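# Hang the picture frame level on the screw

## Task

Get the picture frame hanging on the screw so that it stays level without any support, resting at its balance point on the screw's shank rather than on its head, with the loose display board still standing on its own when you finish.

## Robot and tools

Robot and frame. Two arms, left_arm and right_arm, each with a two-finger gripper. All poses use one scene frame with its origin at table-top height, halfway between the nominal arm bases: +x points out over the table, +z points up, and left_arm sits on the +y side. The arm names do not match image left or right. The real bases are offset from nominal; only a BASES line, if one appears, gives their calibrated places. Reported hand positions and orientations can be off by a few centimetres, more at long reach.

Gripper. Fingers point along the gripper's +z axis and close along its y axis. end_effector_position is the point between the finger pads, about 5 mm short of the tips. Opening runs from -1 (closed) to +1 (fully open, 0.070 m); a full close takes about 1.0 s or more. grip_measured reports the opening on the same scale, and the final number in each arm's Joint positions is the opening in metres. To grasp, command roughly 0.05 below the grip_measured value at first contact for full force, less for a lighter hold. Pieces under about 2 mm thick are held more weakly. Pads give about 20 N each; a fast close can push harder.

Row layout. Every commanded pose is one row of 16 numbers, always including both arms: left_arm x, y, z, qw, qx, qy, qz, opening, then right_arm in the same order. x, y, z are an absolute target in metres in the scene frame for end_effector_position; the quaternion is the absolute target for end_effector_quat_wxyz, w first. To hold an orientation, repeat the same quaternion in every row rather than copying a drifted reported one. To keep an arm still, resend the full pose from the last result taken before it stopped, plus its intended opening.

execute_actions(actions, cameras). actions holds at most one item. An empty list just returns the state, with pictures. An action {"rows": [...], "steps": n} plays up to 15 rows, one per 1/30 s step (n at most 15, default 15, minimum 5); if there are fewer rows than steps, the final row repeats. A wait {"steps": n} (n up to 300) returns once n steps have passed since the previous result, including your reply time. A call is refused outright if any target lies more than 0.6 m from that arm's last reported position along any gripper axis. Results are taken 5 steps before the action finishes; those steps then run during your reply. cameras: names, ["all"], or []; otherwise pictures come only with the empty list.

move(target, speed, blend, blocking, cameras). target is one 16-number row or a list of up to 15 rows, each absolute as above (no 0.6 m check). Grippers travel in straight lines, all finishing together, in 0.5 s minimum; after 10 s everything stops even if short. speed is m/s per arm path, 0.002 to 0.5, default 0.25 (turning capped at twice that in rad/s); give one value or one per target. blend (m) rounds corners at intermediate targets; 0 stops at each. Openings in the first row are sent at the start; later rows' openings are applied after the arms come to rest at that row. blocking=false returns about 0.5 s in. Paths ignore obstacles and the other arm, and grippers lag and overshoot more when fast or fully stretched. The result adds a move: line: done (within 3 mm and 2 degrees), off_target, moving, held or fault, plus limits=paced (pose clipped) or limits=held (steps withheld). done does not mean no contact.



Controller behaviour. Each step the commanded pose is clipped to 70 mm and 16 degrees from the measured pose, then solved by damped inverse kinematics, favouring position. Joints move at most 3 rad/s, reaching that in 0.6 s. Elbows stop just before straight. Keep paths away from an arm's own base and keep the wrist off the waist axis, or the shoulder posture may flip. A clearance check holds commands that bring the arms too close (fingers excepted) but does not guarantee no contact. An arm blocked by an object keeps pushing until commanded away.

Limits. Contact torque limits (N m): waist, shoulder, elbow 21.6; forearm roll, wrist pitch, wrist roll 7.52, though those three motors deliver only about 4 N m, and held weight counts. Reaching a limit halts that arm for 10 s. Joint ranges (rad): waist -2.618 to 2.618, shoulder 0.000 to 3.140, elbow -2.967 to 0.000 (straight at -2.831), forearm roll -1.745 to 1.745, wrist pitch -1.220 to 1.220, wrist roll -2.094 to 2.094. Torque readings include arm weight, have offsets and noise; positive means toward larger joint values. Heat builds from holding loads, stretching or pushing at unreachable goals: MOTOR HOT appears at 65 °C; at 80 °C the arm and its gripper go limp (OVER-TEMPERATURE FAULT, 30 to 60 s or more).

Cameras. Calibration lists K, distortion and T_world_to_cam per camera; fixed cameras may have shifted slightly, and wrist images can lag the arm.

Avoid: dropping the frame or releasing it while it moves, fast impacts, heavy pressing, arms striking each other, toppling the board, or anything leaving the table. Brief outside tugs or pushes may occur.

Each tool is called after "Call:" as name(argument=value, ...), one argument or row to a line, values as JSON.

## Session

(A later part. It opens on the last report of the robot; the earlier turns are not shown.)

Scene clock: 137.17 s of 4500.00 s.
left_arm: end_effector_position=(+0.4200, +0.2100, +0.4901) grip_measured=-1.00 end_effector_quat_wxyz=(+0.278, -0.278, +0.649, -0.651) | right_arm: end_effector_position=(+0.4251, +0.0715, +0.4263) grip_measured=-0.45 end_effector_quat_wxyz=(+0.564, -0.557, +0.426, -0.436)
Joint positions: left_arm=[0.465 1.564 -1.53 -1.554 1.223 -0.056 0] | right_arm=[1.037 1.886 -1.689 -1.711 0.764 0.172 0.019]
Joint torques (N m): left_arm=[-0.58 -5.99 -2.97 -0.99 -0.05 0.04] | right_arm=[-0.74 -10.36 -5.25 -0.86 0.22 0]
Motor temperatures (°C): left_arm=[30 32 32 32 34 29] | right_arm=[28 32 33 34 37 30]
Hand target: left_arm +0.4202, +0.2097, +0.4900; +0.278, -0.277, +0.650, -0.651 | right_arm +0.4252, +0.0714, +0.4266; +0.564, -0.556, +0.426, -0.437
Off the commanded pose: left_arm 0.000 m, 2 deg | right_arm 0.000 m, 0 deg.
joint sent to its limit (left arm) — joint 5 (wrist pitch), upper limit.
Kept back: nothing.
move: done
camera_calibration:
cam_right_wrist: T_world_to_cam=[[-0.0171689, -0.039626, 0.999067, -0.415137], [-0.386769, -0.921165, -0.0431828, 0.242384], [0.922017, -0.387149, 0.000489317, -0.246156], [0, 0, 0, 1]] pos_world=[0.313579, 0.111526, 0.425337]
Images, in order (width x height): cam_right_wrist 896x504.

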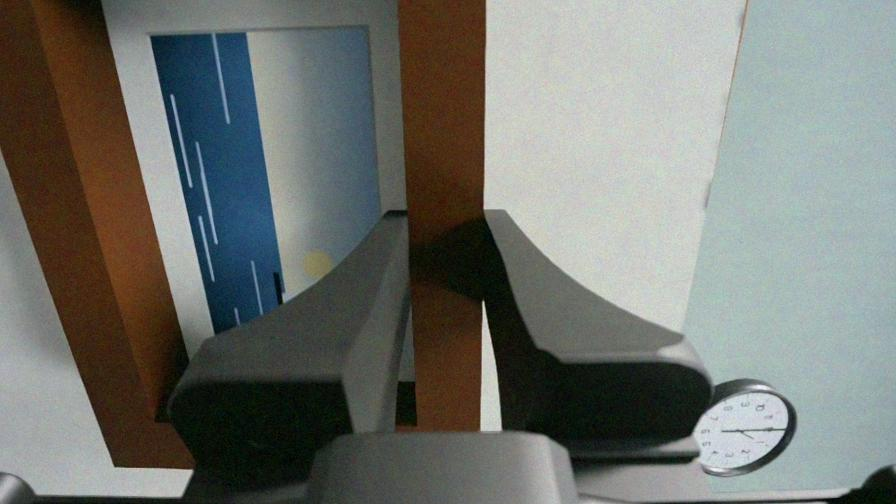

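Call:
execute_actions(
  actions=[],
  cameras=["cam_right_wrist"],
)

Scene clock: 138.77 s of 4500.00 s.
left_arm: end_effector_position=(+0.4202, +0.2098, +0.4898) grip_measured=-1.00 end_effector_quat_wxyz=(+0.278, -0.278, +0.649, -0.651) | right_arm: end_effector_position=(+0.4251, +0.0715, +0.4263) grip_measured=-0.45 end_effector_quat_wxyz=(+0.564, -0.557, +0.426, -0.436)
Joint positions: left_arm=[0.464 1.565 -1.53 -1.554 1.223 -0.056 0] | right_arm=[1.037 1.886 -1.689 -1.711 0.764 0.172 0.019]
Joint torques (N m): left_arm=[-0.65 -5.13 -3.35 -0.86 -0.2 -0.12] | right_arm=[-0.66 -10.69 -5.51 -1.26 0.26 0.06]
Motor temperatures (°C): left_arm=[30 32 32 32 34 29] | right_arm=[28 32 33 34 37 30]
Hand target: left_arm +0.4202, +0.2097, +0.4900; +0.278, -0.277, +0.650, -0.651 | right_arm +0.4252, +0.0714, +0.4266; +0.564, -0.556, +0.426, -0.437
Off the commanded pose: left_arm 0.000 m, 2 deg | right_arm 0.000 m, 0 deg.
Steps of this call (1-48: nothing new was sent). Readings (end_effector_position of left_arm | right_arm):
1: (+0.4200, +0.2100, +0.4901) | (+0.4251, +0.0715, +0.4263)
2: (+0.4200, +0.2100, +0.4901) | (+0.4251, +0.0715, +0.4263)
4: (+0.4200, +0.2100, +0.4901) | (+0.4251, +0.0715, +0.4263)
8: (+0.4199, +0.2097, +0.4901) | (+0.4251, +0.0715, +0.4263)
48: the state above
camera_calibration:
cam_right_wrist: T_world_to_cam=[[-0.0171689, -0.039626, 0.999067, -0.415137], [-0.386769, -0.921165, -0.0431828, 0.242384], [0.922017, -0.387149, 0.000489317, -0.246156], [0, 0, 0, 1]] pos_world=[0.313579, 0.111526, 0.425337]
Images, in order (width x height): cam_right_wrist 896x504.

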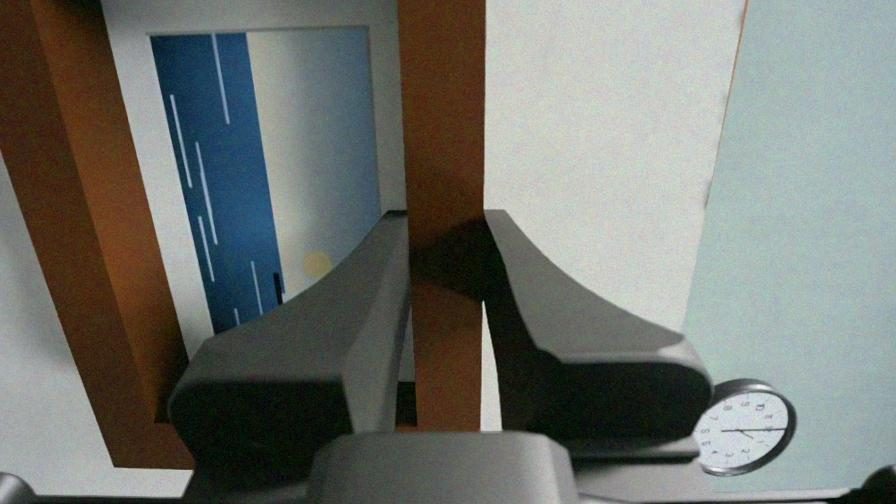

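Call:
move(
  target=[
    [0.42,0.21,0.49,0.2649,-0.2649,0.6556,-0.6556,-1,0.4252,0.0714,0.4330,0.56404,-0.55648,0.42615,-0.43658,-0.55],
  ],
  speed=0.02,
  cameras=["cam_right_wrist"],
)

Call:
move(
  target=[
    [0.42,0.21,0.49,0.2649,-0.2649,0.6556,-0.6556,-1,0.4252,0.0690,0.4330,0.56404,-0.55648,0.42615,-0.43658,-0.55],
  ],
  speed=0.02,
  cameras=["cam_right_wrist"],
)

Scene clock: 140.37 s of 4500.00 s.
left_arm: end_effector_position=(+0.4202, +0.2098, +0.4901) grip_measured=-1.00 end_effector_quat_wxyz=(+0.278, -0.277, +0.649, -0.651) | right_arm: end_effector_position=(+0.4252, +0.0714, +0.4326) grip_measured=-0.45 end_effector_quat_wxyz=(+0.564, -0.557, +0.426, -0.437)
Joint positions: left_arm=[0.464 1.565 -1.531 -1.554 1.223 -0.056 0] | right_arm=[1.037 1.886 -1.714 -1.684 0.761 0.135 0.019]
Joint torques (N m): left_arm=[0.1 -5.53 -2.9 -0.7 -0.22 -0.07] | right_arm=[-0.65 -10.7 -5.73 -1.33 0.23 0.15]
Motor temperatures (°C): left_arm=[30 32 32 32 34 29] | right_arm=[28 32 33 34 37 30]
Hand target: left_arm +0.4202, +0.2097, +0.4900; +0.278, -0.277, +0.650, -0.651 | right_arm +0.4252, +0.0714, +0.4330; +0.564, -0.556, +0.426, -0.437
Off the commanded pose: left_arm 0.000 m, 2 deg | right_arm 0.000 m, 0 deg.
joint sent to its limit (left arm) — joint 5 (wrist pitch), upper limit.
Kept back: nothing.
move: done
camera_calibration:
cam_right_wrist: T_world_to_cam=[[-0.0174842, -0.0385372, 0.999104, -0.421395], [-0.387184, -0.921032, -0.0423015, 0.242422], [0.921837, -0.387577, 0.00118255, -0.246422], [0, 0, 0, 1]] pos_world=[0.313655, 0.111532, 0.431563]
Images, in order (width x height): cam_right_wrist 896x504.

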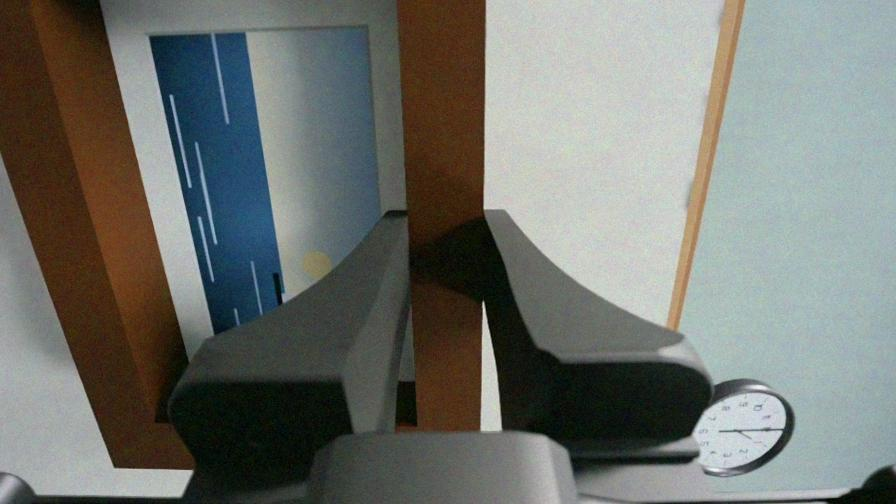

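Scene clock: 141.57 s of 4500.00 s.
left_arm: end_effector_position=(+0.4202, +0.2098, +0.4901) grip_measured=-1.00 end_effector_quat_wxyz=(+0.278, -0.277, +0.649, -0.651) | right_arm: end_effector_position=(+0.4249, +0.0695, +0.4328) grip_measured=-0.45 end_effector_quat_wxyz=(+0.564, -0.557, +0.426, -0.436)
Joint positions: left_arm=[0.464 1.565 -1.531 -1.554 1.223 -0.056 0] | right_arm=[1.035 1.878 -1.703 -1.689 0.758 0.14 0.019]
Joint torques (N m): left_arm=[0.59 -5.8 -2.51 -0.76 -0.26 -0.09] | right_arm=[-1.84 -10.53 -4.68 -1.29 0.31 0.36]
Motor temperatures (°C): left_arm=[30 32 32 32 34 29] | right_arm=[28 32 33 34 37 30]
Hand target: left_arm +0.4202, +0.2097, +0.4900; +0.278, -0.277, +0.650, -0.651 | right_arm +0.4252, +0.0690, +0.4330; +0.564, -0.556, +0.426, -0.437
Off the commanded pose: left_arm 0.000 m, 2 deg | right_arm 0.001 m, 0 deg.
joint sent to its limit (left arm) — joint 5 (wrist pitch), upper limit.
Kept back: nothing.
move: done
camera_calibration:
cam_right_wrist: T_world_to_cam=[[-0.0175567, -0.0386333, 0.999099, -0.421573], [-0.385954, -0.921542, -0.0424166, 0.240078], [0.922351, -0.386351, 0.00126859, -0.247282], [0, 0, 0, 1]] pos_world=[0.313339, 0.109417, 0.431691]
Images, in order (width x height): cam_right_wrist 896x504.

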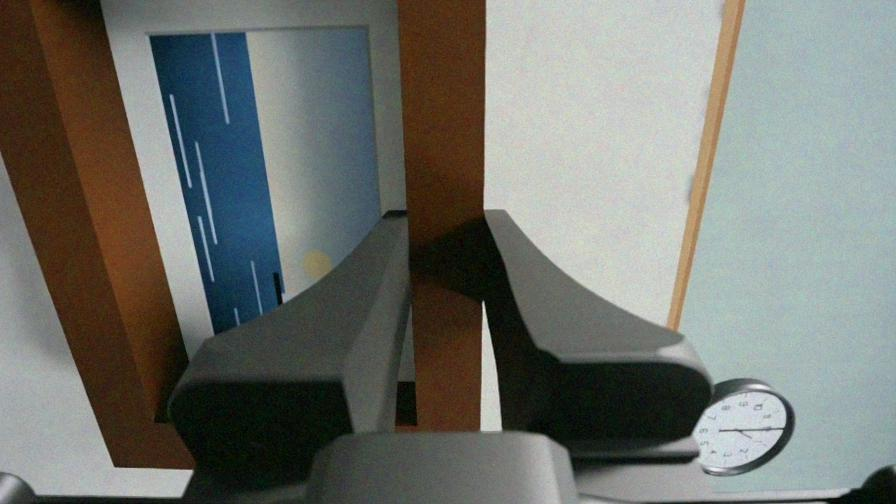

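Call:
move(
  target=[
    [0.42,0.21,0.49,0.2649,-0.2649,0.6556,-0.6556,-1,0.4254,0.0690,0.4290,0.56404,-0.55648,0.42615,-0.43658,-0.55],
  ],
  speed=0.015,
  cameras=[],
)

Call:
move(
  target=[
    [0.42,0.21,0.49,0.2649,-0.2649,0.6556,-0.6556,-1,0.4254,0.0690,0.4272,0.56404,-0.55648,0.42615,-0.43658,-0.55],
  ],
  speed=0.006,
  cameras=["cam_right_wrist"],
)

Scene clock: 144.87 s of 4500.00 s.
left_arm: end_effector_position=(+0.4202, +0.2098, +0.4901) grip_measured=-1.00 end_effector_quat_wxyz=(+0.278, -0.277, +0.649, -0.651) | right_arm: end_effector_position=(+0.4252, +0.0691, +0.4290) grip_measured=-0.45 end_effector_quat_wxyz=(+0.564, -0.557, +0.426, -0.436)
Joint positions: left_arm=[0.464 1.565 -1.531 -1.554 1.223 -0.056 0] | right_arm=[1.034 1.878 -1.688 -1.705 0.759 0.163 0.019]
Joint torques (N m): left_arm=[-0.64 -6.87 -2.97 -0.89 -0.25 -0.03] | right_arm=[-1.77 -7.73 -4.38 -1.1 0.42 0.32]
Motor temperatures (°C): left_arm=[30 32 32 32 34 29] | right_arm=[28 32 33 34 37 30]
Hand target: left_arm +0.4202, +0.2097, +0.4900; +0.278, -0.277, +0.650, -0.651 | right_arm +0.4254, +0.0690, +0.4290; +0.564, -0.556, +0.426, -0.437
Off the commanded pose: left_arm 0.000 m, 2 deg | right_arm 0.000 m, 0 deg.
joint sent to its limit (left arm) — joint 5 (wrist pitch), upper limit.
Kept back: nothing.
move: done
No camera images: "cameras" was empty.

Scene clock: 148.37 s of 4500.00 s.
left_arm: end_effector_position=(+0.4202, +0.2098, +0.4901) grip_measured=-1.00 end_effector_quat_wxyz=(+0.278, -0.277, +0.649, -0.651) | right_arm: end_effector_position=(+0.4252, +0.0691, +0.4277) grip_measured=-0.45 end_effector_quat_wxyz=(+0.564, -0.556, +0.426, -0.437)
Joint positions: left_arm=[0.464 1.565 -1.531 -1.554 1.223 -0.056 0] | right_arm=[1.034 1.878 -1.682 -1.713 0.76 0.173 0.019]
Joint torques (N m): left_arm=[0.39 -6.28 -2.35 -1.04 -0.25 0.01] | right_arm=[-1.08 -7.21 -1.81 0.4 0.73 0.18]
Motor temperatures (°C): left_arm=[30 32 32 32 34 29] | right_arm=[28 32 33 34 37 30]
Hand target: left_arm +0.4202, +0.2097, +0.4900; +0.278, -0.277, +0.650, -0.651 | right_arm +0.4254, +0.0690, +0.4272; +0.564, -0.556, +0.426, -0.437
Off the commanded pose: left_arm 0.000 m, 2 deg | right_arm 0.001 m, 0 deg.
joint sent to its limit (left arm) — joint 5 (wrist pitch), upper limit.
Kept back: nothing.
move: done
camera_calibration:
cam_right_wrist: T_world_to_cam=[[-0.0185361, -0.039758, 0.999037, -0.415988], [-0.386401, -0.921289, -0.0438332, 0.240431], [0.922144, -0.386842, 0.00171458, -0.247727], [0, 0, 0, 1]] pos_world=[0.313632, 0.109136, 0.426551]
Images, in order (width x height): cam_right_wrist 896x504.

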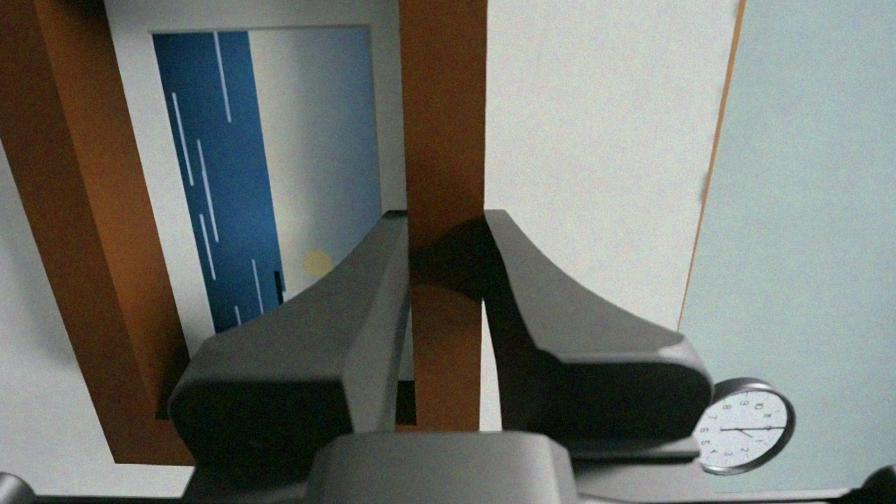

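Call:
move(
  target=[
    [0.42,0.21,0.49,0.2649,-0.2649,0.6556,-0.6556,-1,0.4254,0.0690,0.4282,0.56404,-0.55648,0.42615,-0.43658,-0.55],
  ],
  speed=0.006,
  cameras=["cam_right_wrist"],
)

Scene clock: 153.47 s of 4500.00 s.
left_arm: end_effector_position=(+0.4202, +0.2098, +0.4901) grip_measured=-1.00 end_effector_quat_wxyz=(+0.278, -0.277, +0.649, -0.651) | right_arm: end_effector_position=(+0.4253, +0.0694, +0.4277) grip_measured=-0.45 end_effector_quat_wxyz=(+0.564, -0.557, +0.426, -0.436)
Joint positions: left_arm=[0.464 1.565 -1.531 -1.554 1.223 -0.056 0] | right_arm=[1.034 1.879 -1.684 -1.71 0.759 0.169 0.019]
Joint torques (N m): left_arm=[0.55 -5.68 -2.86 -0.87 -0.28 0.07] | right_arm=[-0.99 -6.84 -3.91 -0.07 0.59 -0.08]
Motor temperatures (°C): left_arm=[30 32 32 32 34 29] | right_arm=[28 32 33 34 37 30]
Hand target: left_arm +0.4202, +0.2097, +0.4900; +0.278, -0.277, +0.650, -0.651 | right_arm +0.4254, +0.0690, +0.4282; +0.564, -0.556, +0.426, -0.437
Off the commanded pose: left_arm 0.000 m, 2 deg | right_arm 0.001 m, 0 deg.
joint sent to its limit (left arm) — joint 5 (wrist pitch), upper limit.
Kept back: nothing.
move: done
camera_calibration:
cam_right_wrist: T_world_to_cam=[[-0.0174031, -0.0387848, 0.999096, -0.416579], [-0.385957, -0.921537, -0.0424969, 0.240023], [0.922353, -0.386348, 0.00106836, -0.247542], [0, 0, 0, 1]] pos_world=[0.31371, 0.109396, 0.426667]
Images, in order (width x height): cam_right_wrist 896x504.

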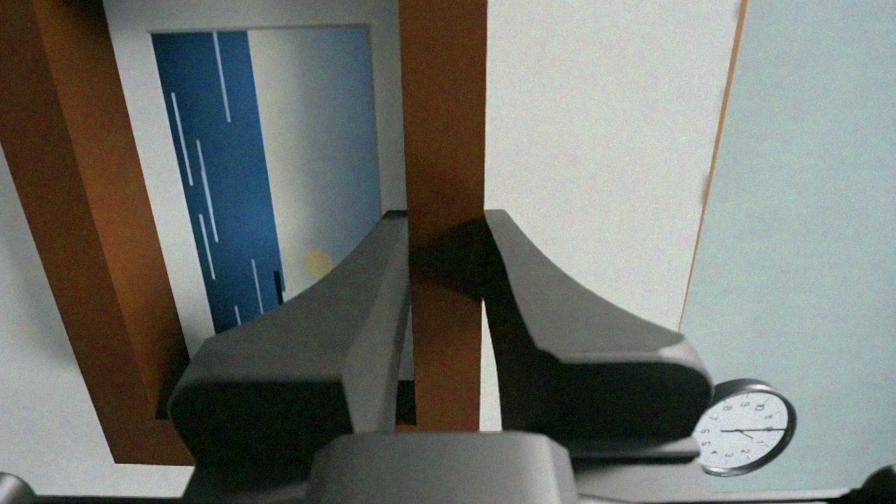

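Call:
move(
  target=[
    [0.42,0.21,0.49,0.2649,-0.2649,0.6556,-0.6556,-1,0.4254,0.0690,0.4288,0.56404,-0.55648,0.42615,-0.43658,-0.53],
  ],
  speed=0.006,
  cameras=[],
)

Scene clock: 157.20 s of 4500.00 s.
left_arm: end_effector_position=(+0.4202, +0.2098, +0.4901) grip_measured=-1.00 end_effector_quat_wxyz=(+0.278, -0.277, +0.649, -0.651) | right_arm: end_effector_position=(+0.4252, +0.0690, +0.4289) grip_measured=-0.45 end_effector_quat_wxyz=(+0.564, -0.556, +0.426, -0.437)
Joint positions: left_arm=[0.464 1.565 -1.531 -1.554 1.223 -0.056 0] | right_arm=[1.034 1.878 -1.687 -1.707 0.76 0.165 0.019]
Joint torques (N m): left_arm=[-0.27 -5.56 -2.69 -0.73 -0.25 0.09] | right_arm=[-1.06 -7.9 -5.61 -1.14 0.1 0.02]
Motor temperatures (°C): left_arm=[30 32 32 32 34 29] | right_arm=[28 32 33 34 37 30]
Hand target: left_arm +0.4202, +0.2097, +0.4900; +0.278, -0.277, +0.650, -0.651 | right_arm +0.4254, +0.0690, +0.4288; +0.564, -0.556, +0.426, -0.437
Off the commanded pose: left_arm 0.000 m, 2 deg | right_arm 0.000 m, 0 deg.
joint sent to its limit (left arm) — joint 5 (wrist pitch), upper limit.
Kept back: nothing.
move: done
No camera images: "cameras" was empty.

Call:
move(
  target=[
    [0.42,0.21,0.49,0.2649,-0.2649,0.6556,-0.6556,-1,0.4254,0.0690,0.4284,0.56404,-0.55648,0.42615,-0.43658,-0.43],
  ],
  speed=0.006,
  cameras=["cam_right_wrist"],
)

Scene clock: 160.93 s of 4500.00 s.
left_arm: end_effector_position=(+0.4202, +0.2098, +0.4901) grip_measured=-1.00 end_effector_quat_wxyz=(+0.278, -0.277, +0.649, -0.651) | right_arm: end_effector_position=(+0.4257, +0.0690, +0.4282) grip_measured=-0.43 end_effector_quat_wxyz=(+0.564, -0.557, +0.426, -0.436)
Joint positions: left_arm=[0.464 1.565 -1.531 -1.554 1.223 -0.056 0] | right_arm=[1.033 1.879 -1.686 -1.708 0.759 0.167 0.02]
Joint torques (N m): left_arm=[0.49 -5.93 -2.42 -0.83 -0.22 0.04] | right_arm=[0.29 -10.69 -4.32 -1.11 0.45 0.38]
Motor temperatures (°C): left_arm=[30 32 32 32 34 29] | right_arm=[28 32 33 34 37 30]
Hand target: left_arm +0.4202, +0.2097, +0.4900; +0.278, -0.277, +0.650, -0.651 | right_arm +0.4254, +0.0690, +0.4284; +0.564, -0.556, +0.426, -0.437
Off the commanded pose: left_arm 0.000 m, 2 deg | right_arm 0.000 m, 0 deg.
joint sent to its limit (left arm) — joint 5 (wrist pitch), upper limit.
Kept back: nothing.
move: done
camera_calibration:
cam_right_wrist: T_world_to_cam=[[-0.0173738, -0.039496, 0.999069, -0.417005], [-0.387139, -0.921012, -0.0431426, 0.240512], [0.921858, -0.387528, 0.000710976, -0.247602], [0, 0, 0, 1]] pos_world=[0.31412, 0.109092, 0.427169]
Images, in order (width x height): cam_right_wrist 896x504.

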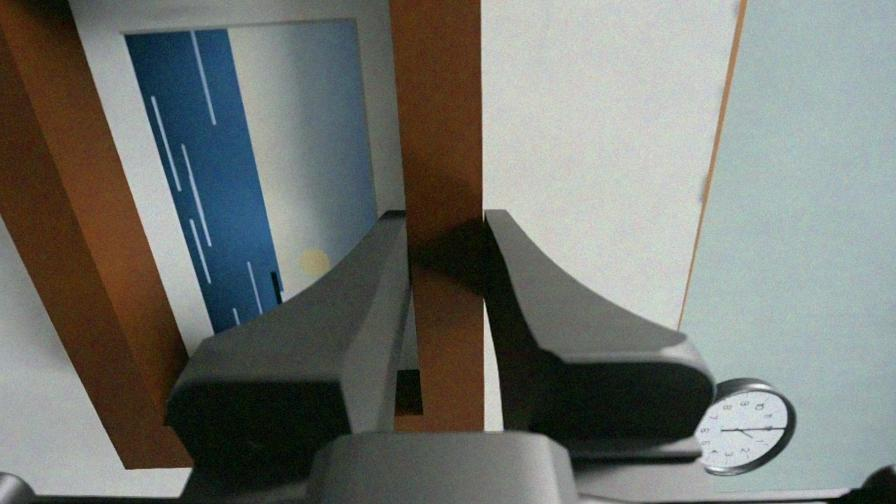

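Call:
move(
  target=[
    [0.42,0.21,0.49,0.2649,-0.2649,0.6556,-0.6556,-1,0.4254,0.0690,0.4278,0.56404,-0.55648,0.42615,-0.43658,-0.40],
  ],
  speed=0.006,
  cameras=["cam_right_wrist"],
)

Scene clock: 164.87 s of 4500.00 s.
left_arm: end_effector_position=(+0.4202, +0.2098, +0.4901) grip_measured=-1.00 end_effector_quat_wxyz=(+0.278, -0.277, +0.649, -0.651) | right_arm: end_effector_position=(+0.4255, +0.0686, +0.4281) grip_measured=-0.40 end_effector_quat_wxyz=(+0.564, -0.556, +0.426, -0.437)
Joint positions: left_arm=[0.464 1.565 -1.531 -1.554 1.223 -0.056 0] | right_arm=[1.033 1.878 -1.683 -1.71 0.76 0.17 0.021]
Joint torques (N m): left_arm=[0.28 -6.31 -2.12 -0.95 -0.25 -0.07] | right_arm=[-0.1 -7.98 -3.96 -0.98 0.32 0.35]
Motor temperatures (°C): left_arm=[30 32 32 32 34 29] | right_arm=[28 32 33 34 37 30]
Hand target: left_arm +0.4202, +0.2097, +0.4900; +0.278, -0.277, +0.650, -0.651 | right_arm +0.4254, +0.0690, +0.4278; +0.564, -0.556, +0.426, -0.437
Off the commanded pose: left_arm 0.000 m, 2 deg | right_arm 0.000 m, 0 deg.
joint sent to its limit (left arm) — joint 5 (wrist pitch), upper limit.
Kept back: nothing.
move: done
camera_calibration:
cam_right_wrist: T_world_to_cam=[[-0.0182602, -0.0393403, 0.999059, -0.416557], [-0.387639, -0.920792, -0.0433434, 0.240415], [0.921631, -0.388065, 0.00156405, -0.247864], [0, 0, 0, 1]] pos_world=[0.314027, 0.108798, 0.426973]
Images, in order (width x height): cam_right_wrist 896x504.

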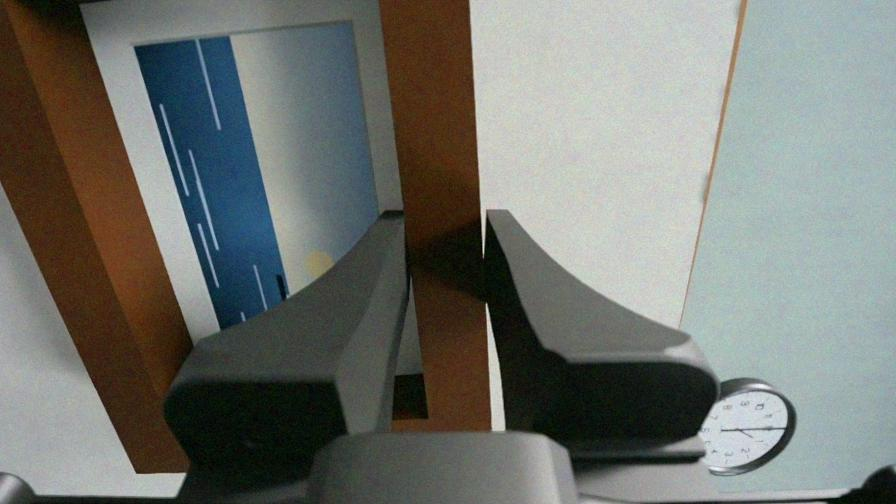

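Call:
move(
  target=[
    [0.42,0.21,0.49,0.2649,-0.2649,0.6556,-0.6556,-1,0.4254,0.0688,0.4278,0.56404,-0.55648,0.42615,-0.43658,-0.30],
  ],
  speed=0.006,
)

Scene clock: 169.70 s of 4500.00 s.
left_arm: end_effector_position=(+0.4202, +0.2098, +0.4901) grip_measured=-1.00 end_effector_quat_wxyz=(+0.278, -0.277, +0.649, -0.651) | right_arm: end_effector_position=(+0.4255, +0.0686, +0.4277) grip_measured=-0.30 end_effector_quat_wxyz=(+0.564, -0.556, +0.426, -0.437)
Joint positions: left_arm=[0.464 1.565 -1.531 -1.554 1.223 -0.056 0] | right_arm=[1.033 1.878 -1.683 -1.71 0.76 0.171 0.024]
Joint torques (N m): left_arm=[0.3 -7.02 -2.99 -0.97 -0.23 -0.06] | right_arm=[-0.44 -9.39 -3.85 -0.88 0 0.35]
Motor temperatures (°C): left_arm=[29 32 32 32 34 29] | right_arm=[28 32 33 34 37 30]
Hand target: left_arm +0.4202, +0.2097, +0.4900; +0.278, -0.277, +0.650, -0.651 | right_arm +0.4254, +0.0688, +0.4278; +0.564, -0.556, +0.426, -0.437
Off the commanded pose: left_arm 0.000 m, 2 deg | right_arm 0.000 m, 0 deg.
joint sent to its limit (left arm) — joint 5 (wrist pitch), upper limit.
Kept back: nothing.
move: done
camera_calibration:
cam_left_wrist: T_world_to_cam=[[0.00743223, -0.0224811, 0.99972, -0.484799], [-0.977424, -0.211273, 0.00251549, 0.454342], [0.211157, -0.977169, -0.0235438, 0.249523], [0, 0, 0, 1]] pos_world=[0.394999, 0.328917, 0.489395]
cam_right_wrist: T_world_to_cam=[[-0.017573, -0.0394456, 0.999067, -0.416485], [-0.387654, -0.920793, -0.0431738, 0.240333], [0.921637, -0.388051, 0.000889813, -0.247578], [0, 0, 0, 1]] pos_world=[0.314025, 0.108795, 0.426693]

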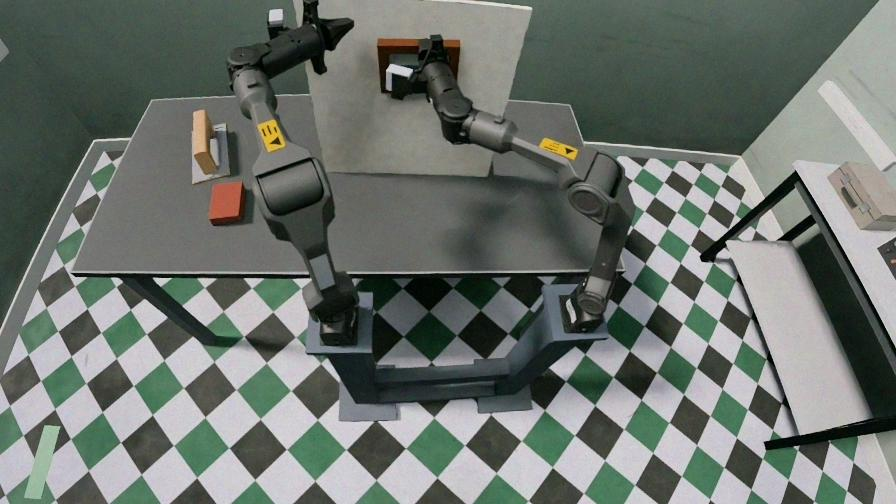

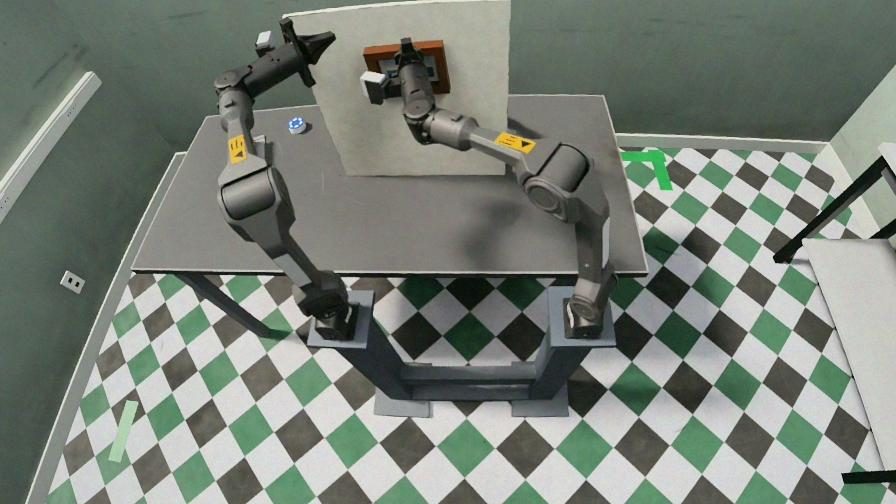

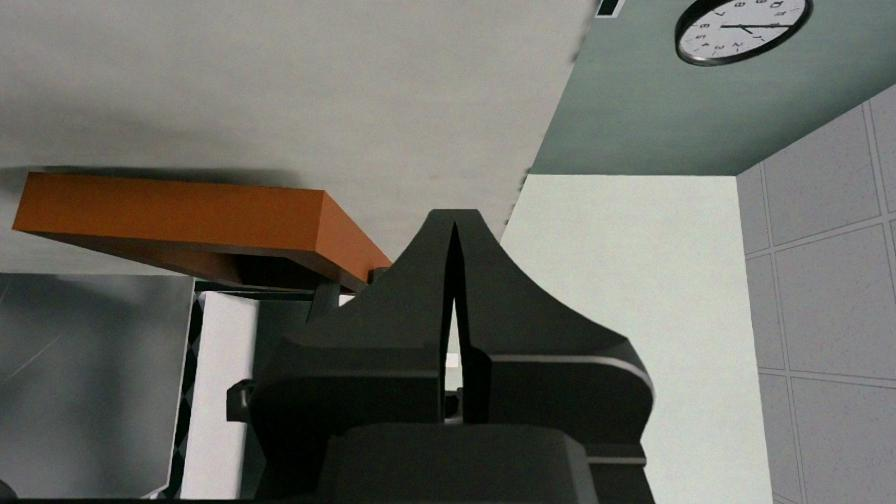

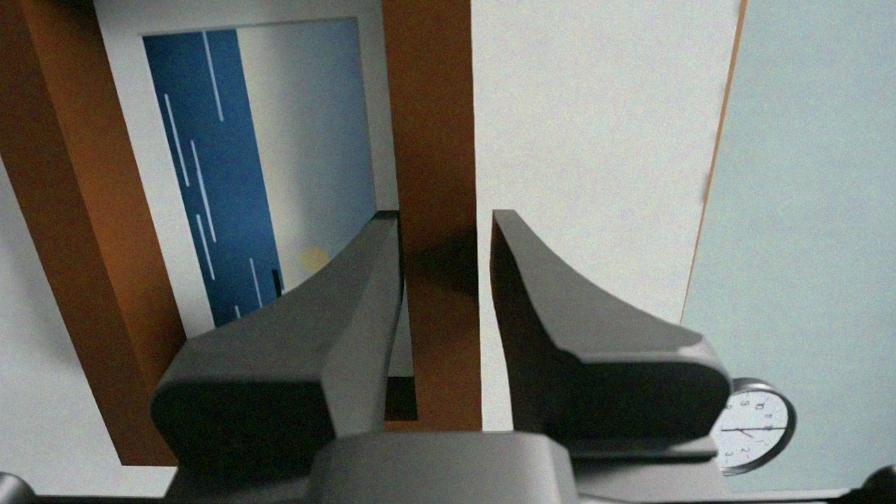

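Call:
move(
  target=[
    [0.442,0.115,0.487,0.2008,-0.2008,0.678,-0.678,-1,0.4254,0.0688,0.4278,0.56404,-0.55648,0.42615,-0.43658,-0.30],
  ],
  speed=0.1,
  cameras=["cam_left_wrist","cam_right_wrist"],
)

Call:
zoom_image(
  camera="cam_left_wrist",
  region=[180, 140, 400, 260],
)

Scene clock: 171.90 s of 4500.00 s.
left_arm: end_effector_position=(+0.4421, +0.1143, +0.4868) grip_measured=-1.00 end_effector_quat_wxyz=(+0.200, -0.200, +0.678, -0.678) | right_arm: end_effector_position=(+0.4255, +0.0686, +0.4277) grip_measured=-0.30 end_effector_quat_wxyz=(+0.564, -0.556, +0.426, -0.437)
Joint positions: left_arm=[0.204 1.706 -1.693 -1.541 1.197 -0.08 0] | right_arm=[1.033 1.878 -1.683 -1.71 0.76 0.171 0.024]
Joint torques (N m): left_arm=[0.97 -7.05 -2.7 -0.74 -0.37 -0.06] | right_arm=[-0.44 -9.37 -3.88 -0.89 0.01 0.33]
Motor temperatures (°C): left_arm=[29 32 32 32 34 29] | right_arm=[28 32 33 34 37 30]
Hand target: left_arm +0.4420, +0.1150, +0.4870; +0.201, -0.201, +0.678, -0.678 | right_arm +0.4254, +0.0688, +0.4278; +0.564, -0.556, +0.426, -0.437
Off the commanded pose: left_arm 0.001 m, 0 deg | right_arm 0.000 m, 0 deg.
Kept back: nothing.
move: done
camera_calibration:
cam_left_wrist: T_world_to_cam=[[0.00333353, -0.0259332, 0.999658, -0.481593], [-0.999785, 0.0203713, 0.00386243, 0.43838], [-0.0204645, -0.999456, -0.0258598, 0.257621], [0, 0, 0, 1]] pos_world=[0.445163, 0.236062, 0.486397]
cam_right_wrist: T_world_to_cam=[[-0.017573, -0.0394456, 0.999067, -0.416485], [-0.387654, -0.920793, -0.0431738, 0.240333], [0.921637, -0.388051, 0.000889813, -0.247578], [0, 0, 0, 1]] pos_world=[0.314025, 0.108795, 0.426693]
Images, in order (width x height): cam_left_wrist 896x504, cam_right_wrist 896x504.

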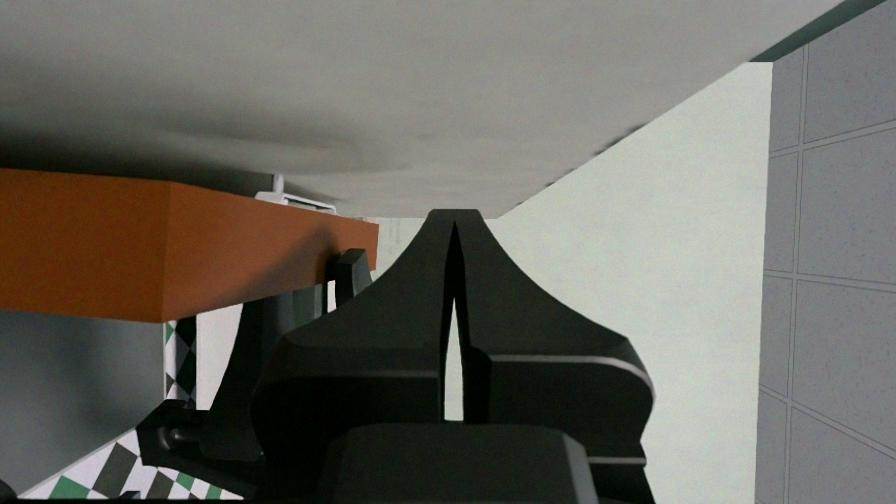

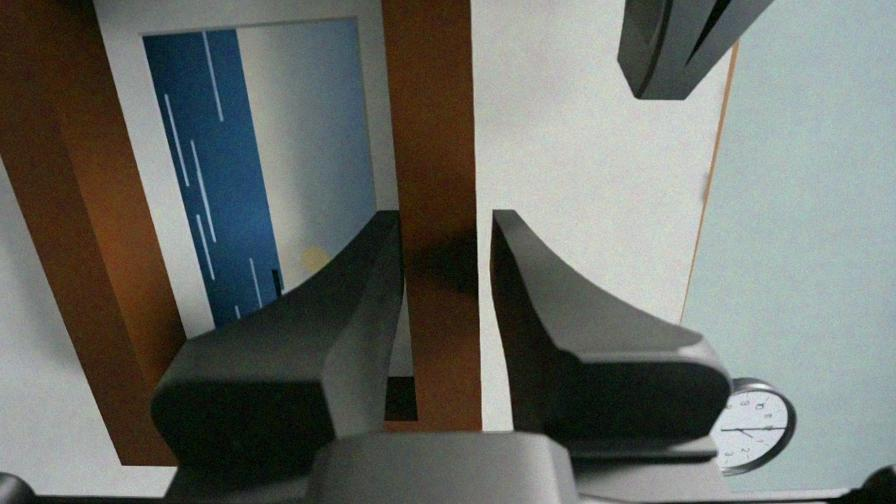

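Scaled by 2.291 from the camera's 896x504 image, which has a finer 1280x720 frame.

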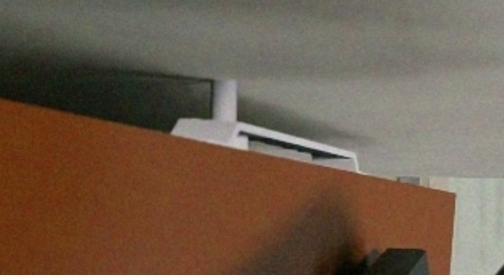

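Call:
move(
  target=[
    [0.442,0.115,0.487,0.2008,-0.2008,0.678,-0.678,-1,0.4254,0.0688,0.4252,0.56404,-0.55648,0.42615,-0.43658,-0.26],
  ],
  speed=0.005,
  cameras=["cam_left_wrist","cam_right_wrist"],
)

Call:
zoom_image(
  camera="cam_left_wrist",
  region=[180, 140, 400, 260],
)

Scene clock: 175.50 s of 4500.00 s.
left_arm: end_effector_position=(+0.4421, +0.1151, +0.4869) grip_measured=-1.00 end_effector_quat_wxyz=(+0.201, -0.201, +0.678, -0.678) | right_arm: end_effector_position=(+0.4254, +0.0689, +0.4250) grip_measured=-0.26 end_effector_quat_wxyz=(+0.564, -0.557, +0.426, -0.436)
Joint positions: left_arm=[0.206 1.705 -1.692 -1.541 1.197 -0.08 0] | right_arm=[1.033 1.878 -1.672 -1.721 0.76 0.186 0.026]
Joint torques (N m): left_arm=[-0.71 -7.97 -2.91 -0.97 -0.06 0.1] | right_arm=[-0.45 -8.54 -3.96 -0.84 0.26 0.25]
Motor temperatures (°C): left_arm=[29 32 32 32 34 29] | right_arm=[28 32 33 34 37 30]
Hand target: left_arm +0.4420, +0.1150, +0.4870; +0.201, -0.201, +0.678, -0.678 | right_arm +0.4254, +0.0688, +0.4252; +0.564, -0.556, +0.426, -0.437
Off the commanded pose: left_arm 0.000 m, 0 deg | right_arm 0.000 m, 0 deg.
Kept back: nothing.
move: done
camera_calibration:
cam_left_wrist: T_world_to_cam=[[0.00338015, -0.0259272, 0.999658, -0.481661], [-0.99982, 0.018574, 0.00386243, 0.438571], [-0.0186678, -0.999491, -0.0258598, 0.257573], [0, 0, 0, 1]] pos_world=[0.444928, 0.236808, 0.486464]
cam_right_wrist: T_world_to_cam=[[-0.0170305, -0.0395739, 0.999072, -0.413976], [-0.386333, -0.921353, -0.043081, 0.239841], [0.922202, -0.386708, 0.000402353, -0.247495], [0, 0, 0, 1]] pos_world=[0.313849, 0.108887, 0.424023]
Images, in order (width x height): cam_left_wrist 896x504, cam_right_wrist 896x504.

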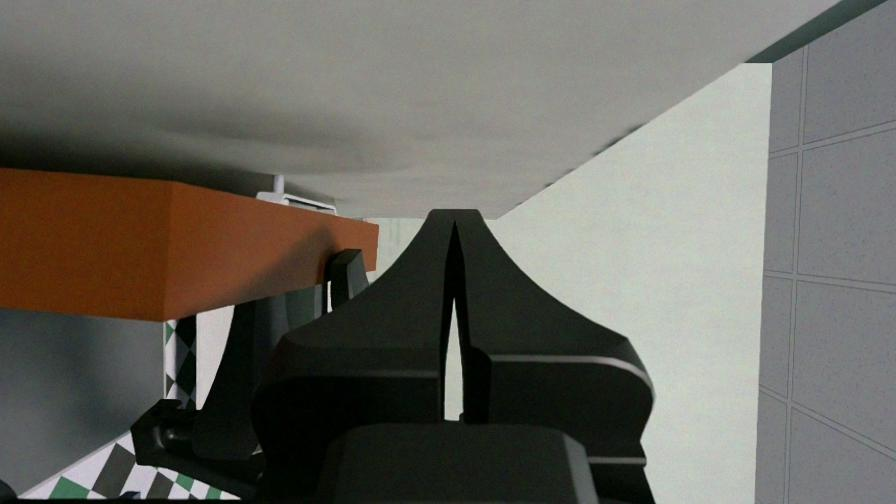

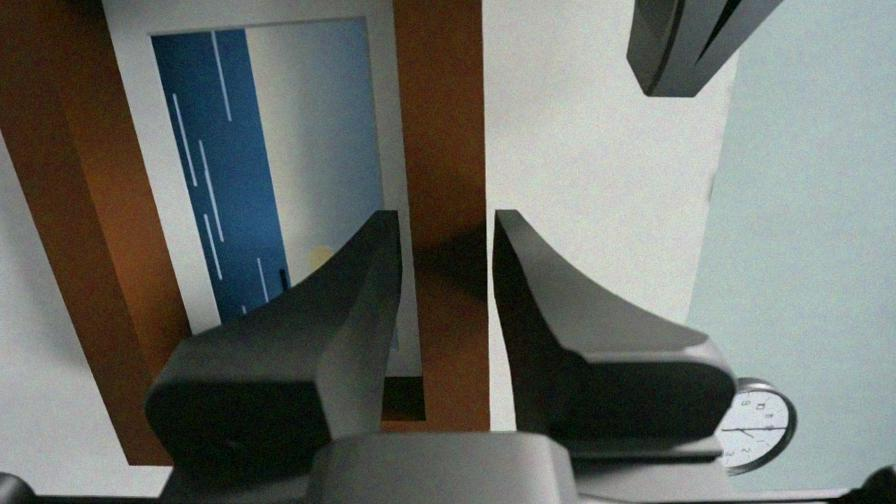

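Scaled by 2.291 from the camera's 896x504 image, which has a finer 1280x720 frame.

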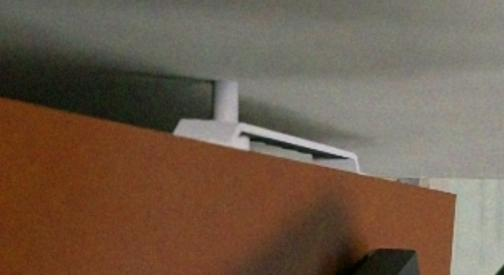

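Call:
zoom_image(
  camera="cam_right_wrist",
  region=[380, 0, 500, 60],
)

Call:
zoom_image(
  camera="cam_right_wrist",
  region=[380, 380, 500, 440],
)

Scaled by 4.200 from the camera's 896x504 image, which has a finer 1280x720 frame.

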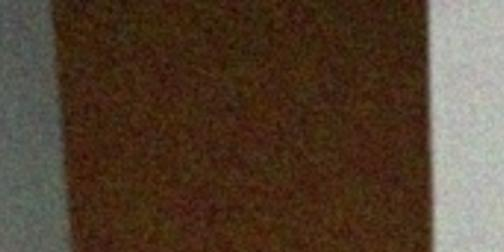

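Scaled by 4.200 from the camera's 896x504 image, which has a finer 1280x720 frame.

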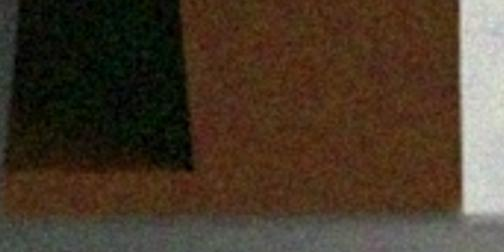

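Call:
move(
  target=[
    [0.442,0.115,0.487,0.2008,-0.2008,0.678,-0.678,-1,0.4254,0.0688,0.4220,0.56404,-0.55648,0.42615,-0.43658,-0.26],
  ],
  speed=0.005,
  cameras=["cam_right_wrist"],
)

Call:
zoom_image(
  camera="cam_right_wrist",
  region=[380, 0, 500, 60],
)

Call:
zoom_image(
  camera="cam_right_wrist",
  region=[380, 380, 500, 440],
)

Scene clock: 177.00 s of 4500.00 s.
left_arm: end_effector_position=(+0.4421, +0.1151, +0.4869) grip_measured=-1.00 end_effector_quat_wxyz=(+0.201, -0.201, +0.678, -0.678) | right_arm: end_effector_position=(+0.4254, +0.0687, +0.4222) grip_measured=-0.26 end_effector_quat_wxyz=(+0.564, -0.556, +0.426, -0.437)
Joint positions: left_arm=[0.206 1.705 -1.692 -1.541 1.197 -0.08 0] | right_arm=[1.033 1.878 -1.66 -1.734 0.763 0.203 0.026]
Joint torques (N m): left_arm=[-0.88 -7.95 -3.22 -0.97 -0.03 0.07] | right_arm=[-0.25 -7.12 -3.76 -0.73 0.14 0.26]
Motor temperatures (°C): left_arm=[29 32 32 32 34 29] | right_arm=[28 32 33 34 37 30]
Hand target: left_arm +0.4420, +0.1150, +0.4870; +0.201, -0.201, +0.678, -0.678 | right_arm +0.4254, +0.0688, +0.4220; +0.564, -0.556, +0.426, -0.437
Off the commanded pose: left_arm 0.000 m, 0 deg | right_arm 0.000 m, 0 deg.
Kept back: nothing.
move: done
camera_calibration:
cam_right_wrist: T_world_to_cam=[[-0.017953, -0.0396398, 0.999053, -0.410835], [-0.386922, -0.921086, -0.0434993, 0.239903], [0.921938, -0.387337, 0.00119871, -0.247746], [0, 0, 0, 1]] pos_world=[0.313854, 0.108725, 0.421179]
Images, in order (width x height): cam_right_wrist 896x504.

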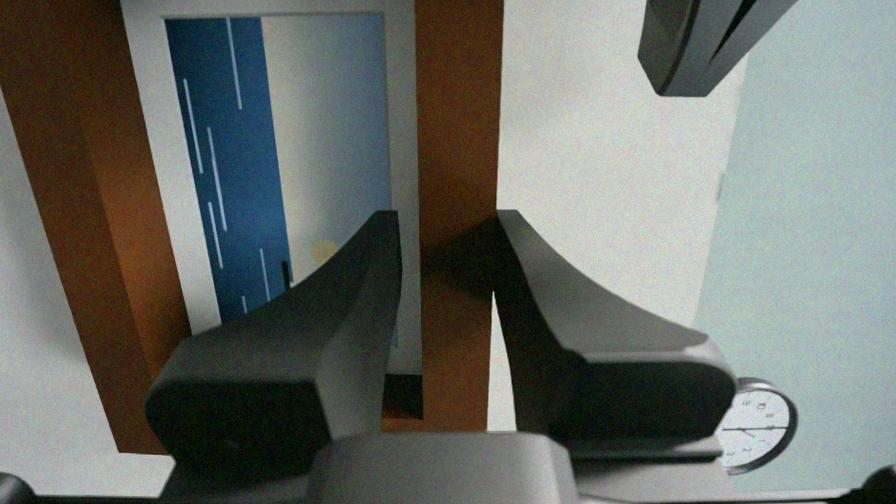

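Scaled by 4.200 from the camera's 896x504 image, which has a finer 1280x720 frame.

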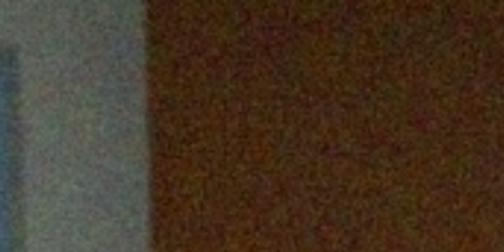

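Scaled by 4.200 from the camera's 896x504 image, which has a finer 1280x720 frame.

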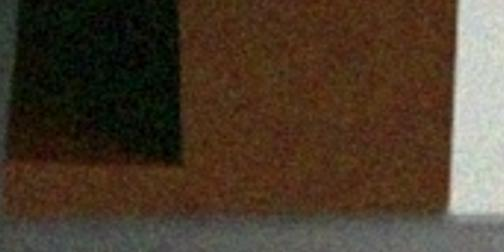

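Call:
move(
  target=[
    [0.442,0.115,0.487,0.2008,-0.2008,0.678,-0.678,-1,0.4254,0.0688,0.4245,0.56404,-0.55648,0.42615,-0.43658,-0.26],
  ],
  speed=0.005,
  cameras=["cam_right_wrist"],
)

Call:
zoom_image(
  camera="cam_right_wrist",
  region=[380, 0, 500, 60],
)

Call:
zoom_image(
  camera="cam_right_wrist",
  region=[380, 380, 500, 440],
)

Scene clock: 178.30 s of 4500.00 s.
left_arm: end_effector_position=(+0.4421, +0.1151, +0.4869) grip_measured=-1.00 end_effector_quat_wxyz=(+0.201, -0.201, +0.678, -0.678) | right_arm: end_effector_position=(+0.4256, +0.0688, +0.4241) grip_measured=-0.26 end_effector_quat_wxyz=(+0.564, -0.557, +0.426, -0.437)
Joint positions: left_arm=[0.206 1.705 -1.692 -1.541 1.197 -0.08 0] | right_arm=[1.033 1.879 -1.669 -1.725 0.762 0.189 0.026]
Joint torques (N m): left_arm=[-0.72 -8.07 -3.43 -1.01 -0.06 0.11] | right_arm=[0.37 -8.81 -4.8 -0.75 0.03 0.07]
Motor temperatures (°C): left_arm=[29 32 32 32 34 29] | right_arm=[28 32 33 34 37 30]
Hand target: left_arm +0.4420, +0.1150, +0.4870; +0.201, -0.201, +0.678, -0.678 | right_arm +0.4254, +0.0688, +0.4245; +0.564, -0.556, +0.426, -0.437
Off the commanded pose: left_arm 0.000 m, 0 deg | right_arm 0.000 m, 0 deg.
Kept back: nothing.
move: done
camera_calibration:
cam_right_wrist: T_world_to_cam=[[-0.017858, -0.0381439, 0.999113, -0.412804], [-0.387372, -0.920963, -0.0420841, 0.239784], [0.921751, -0.387779, 0.00167074, -0.247951], [0, 0, 0, 1]] pos_world=[0.314063, 0.108936, 0.422943]
Images, in order (width x height): cam_right_wrist 896x504.

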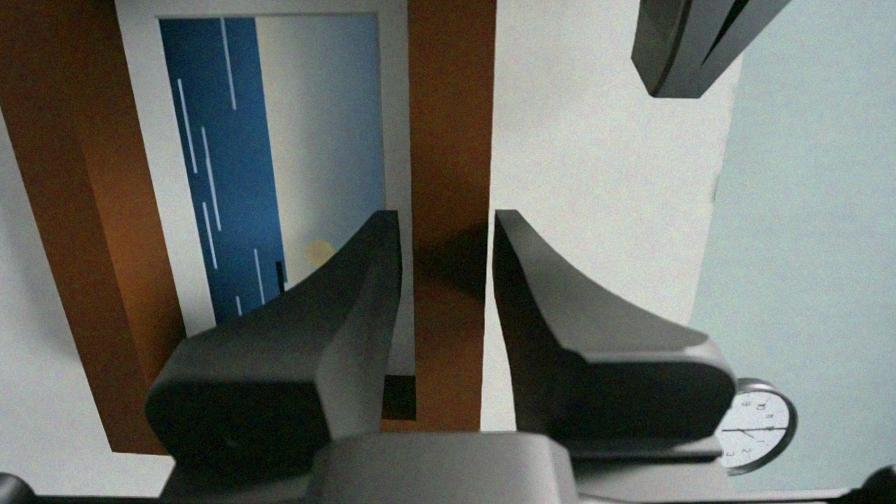

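Scaled by 4.200 from the camera's 896x504 image, which has a finer 1280x720 frame.

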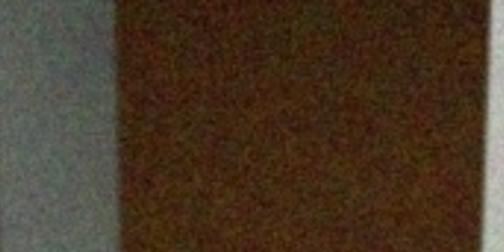

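Scaled by 4.200 from the camera's 896x504 image, which has a finer 1280x720 frame.

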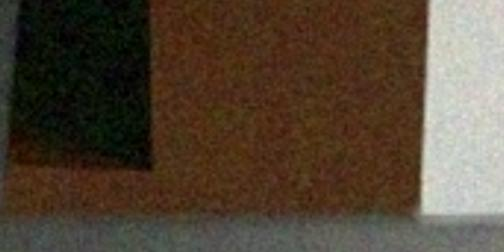

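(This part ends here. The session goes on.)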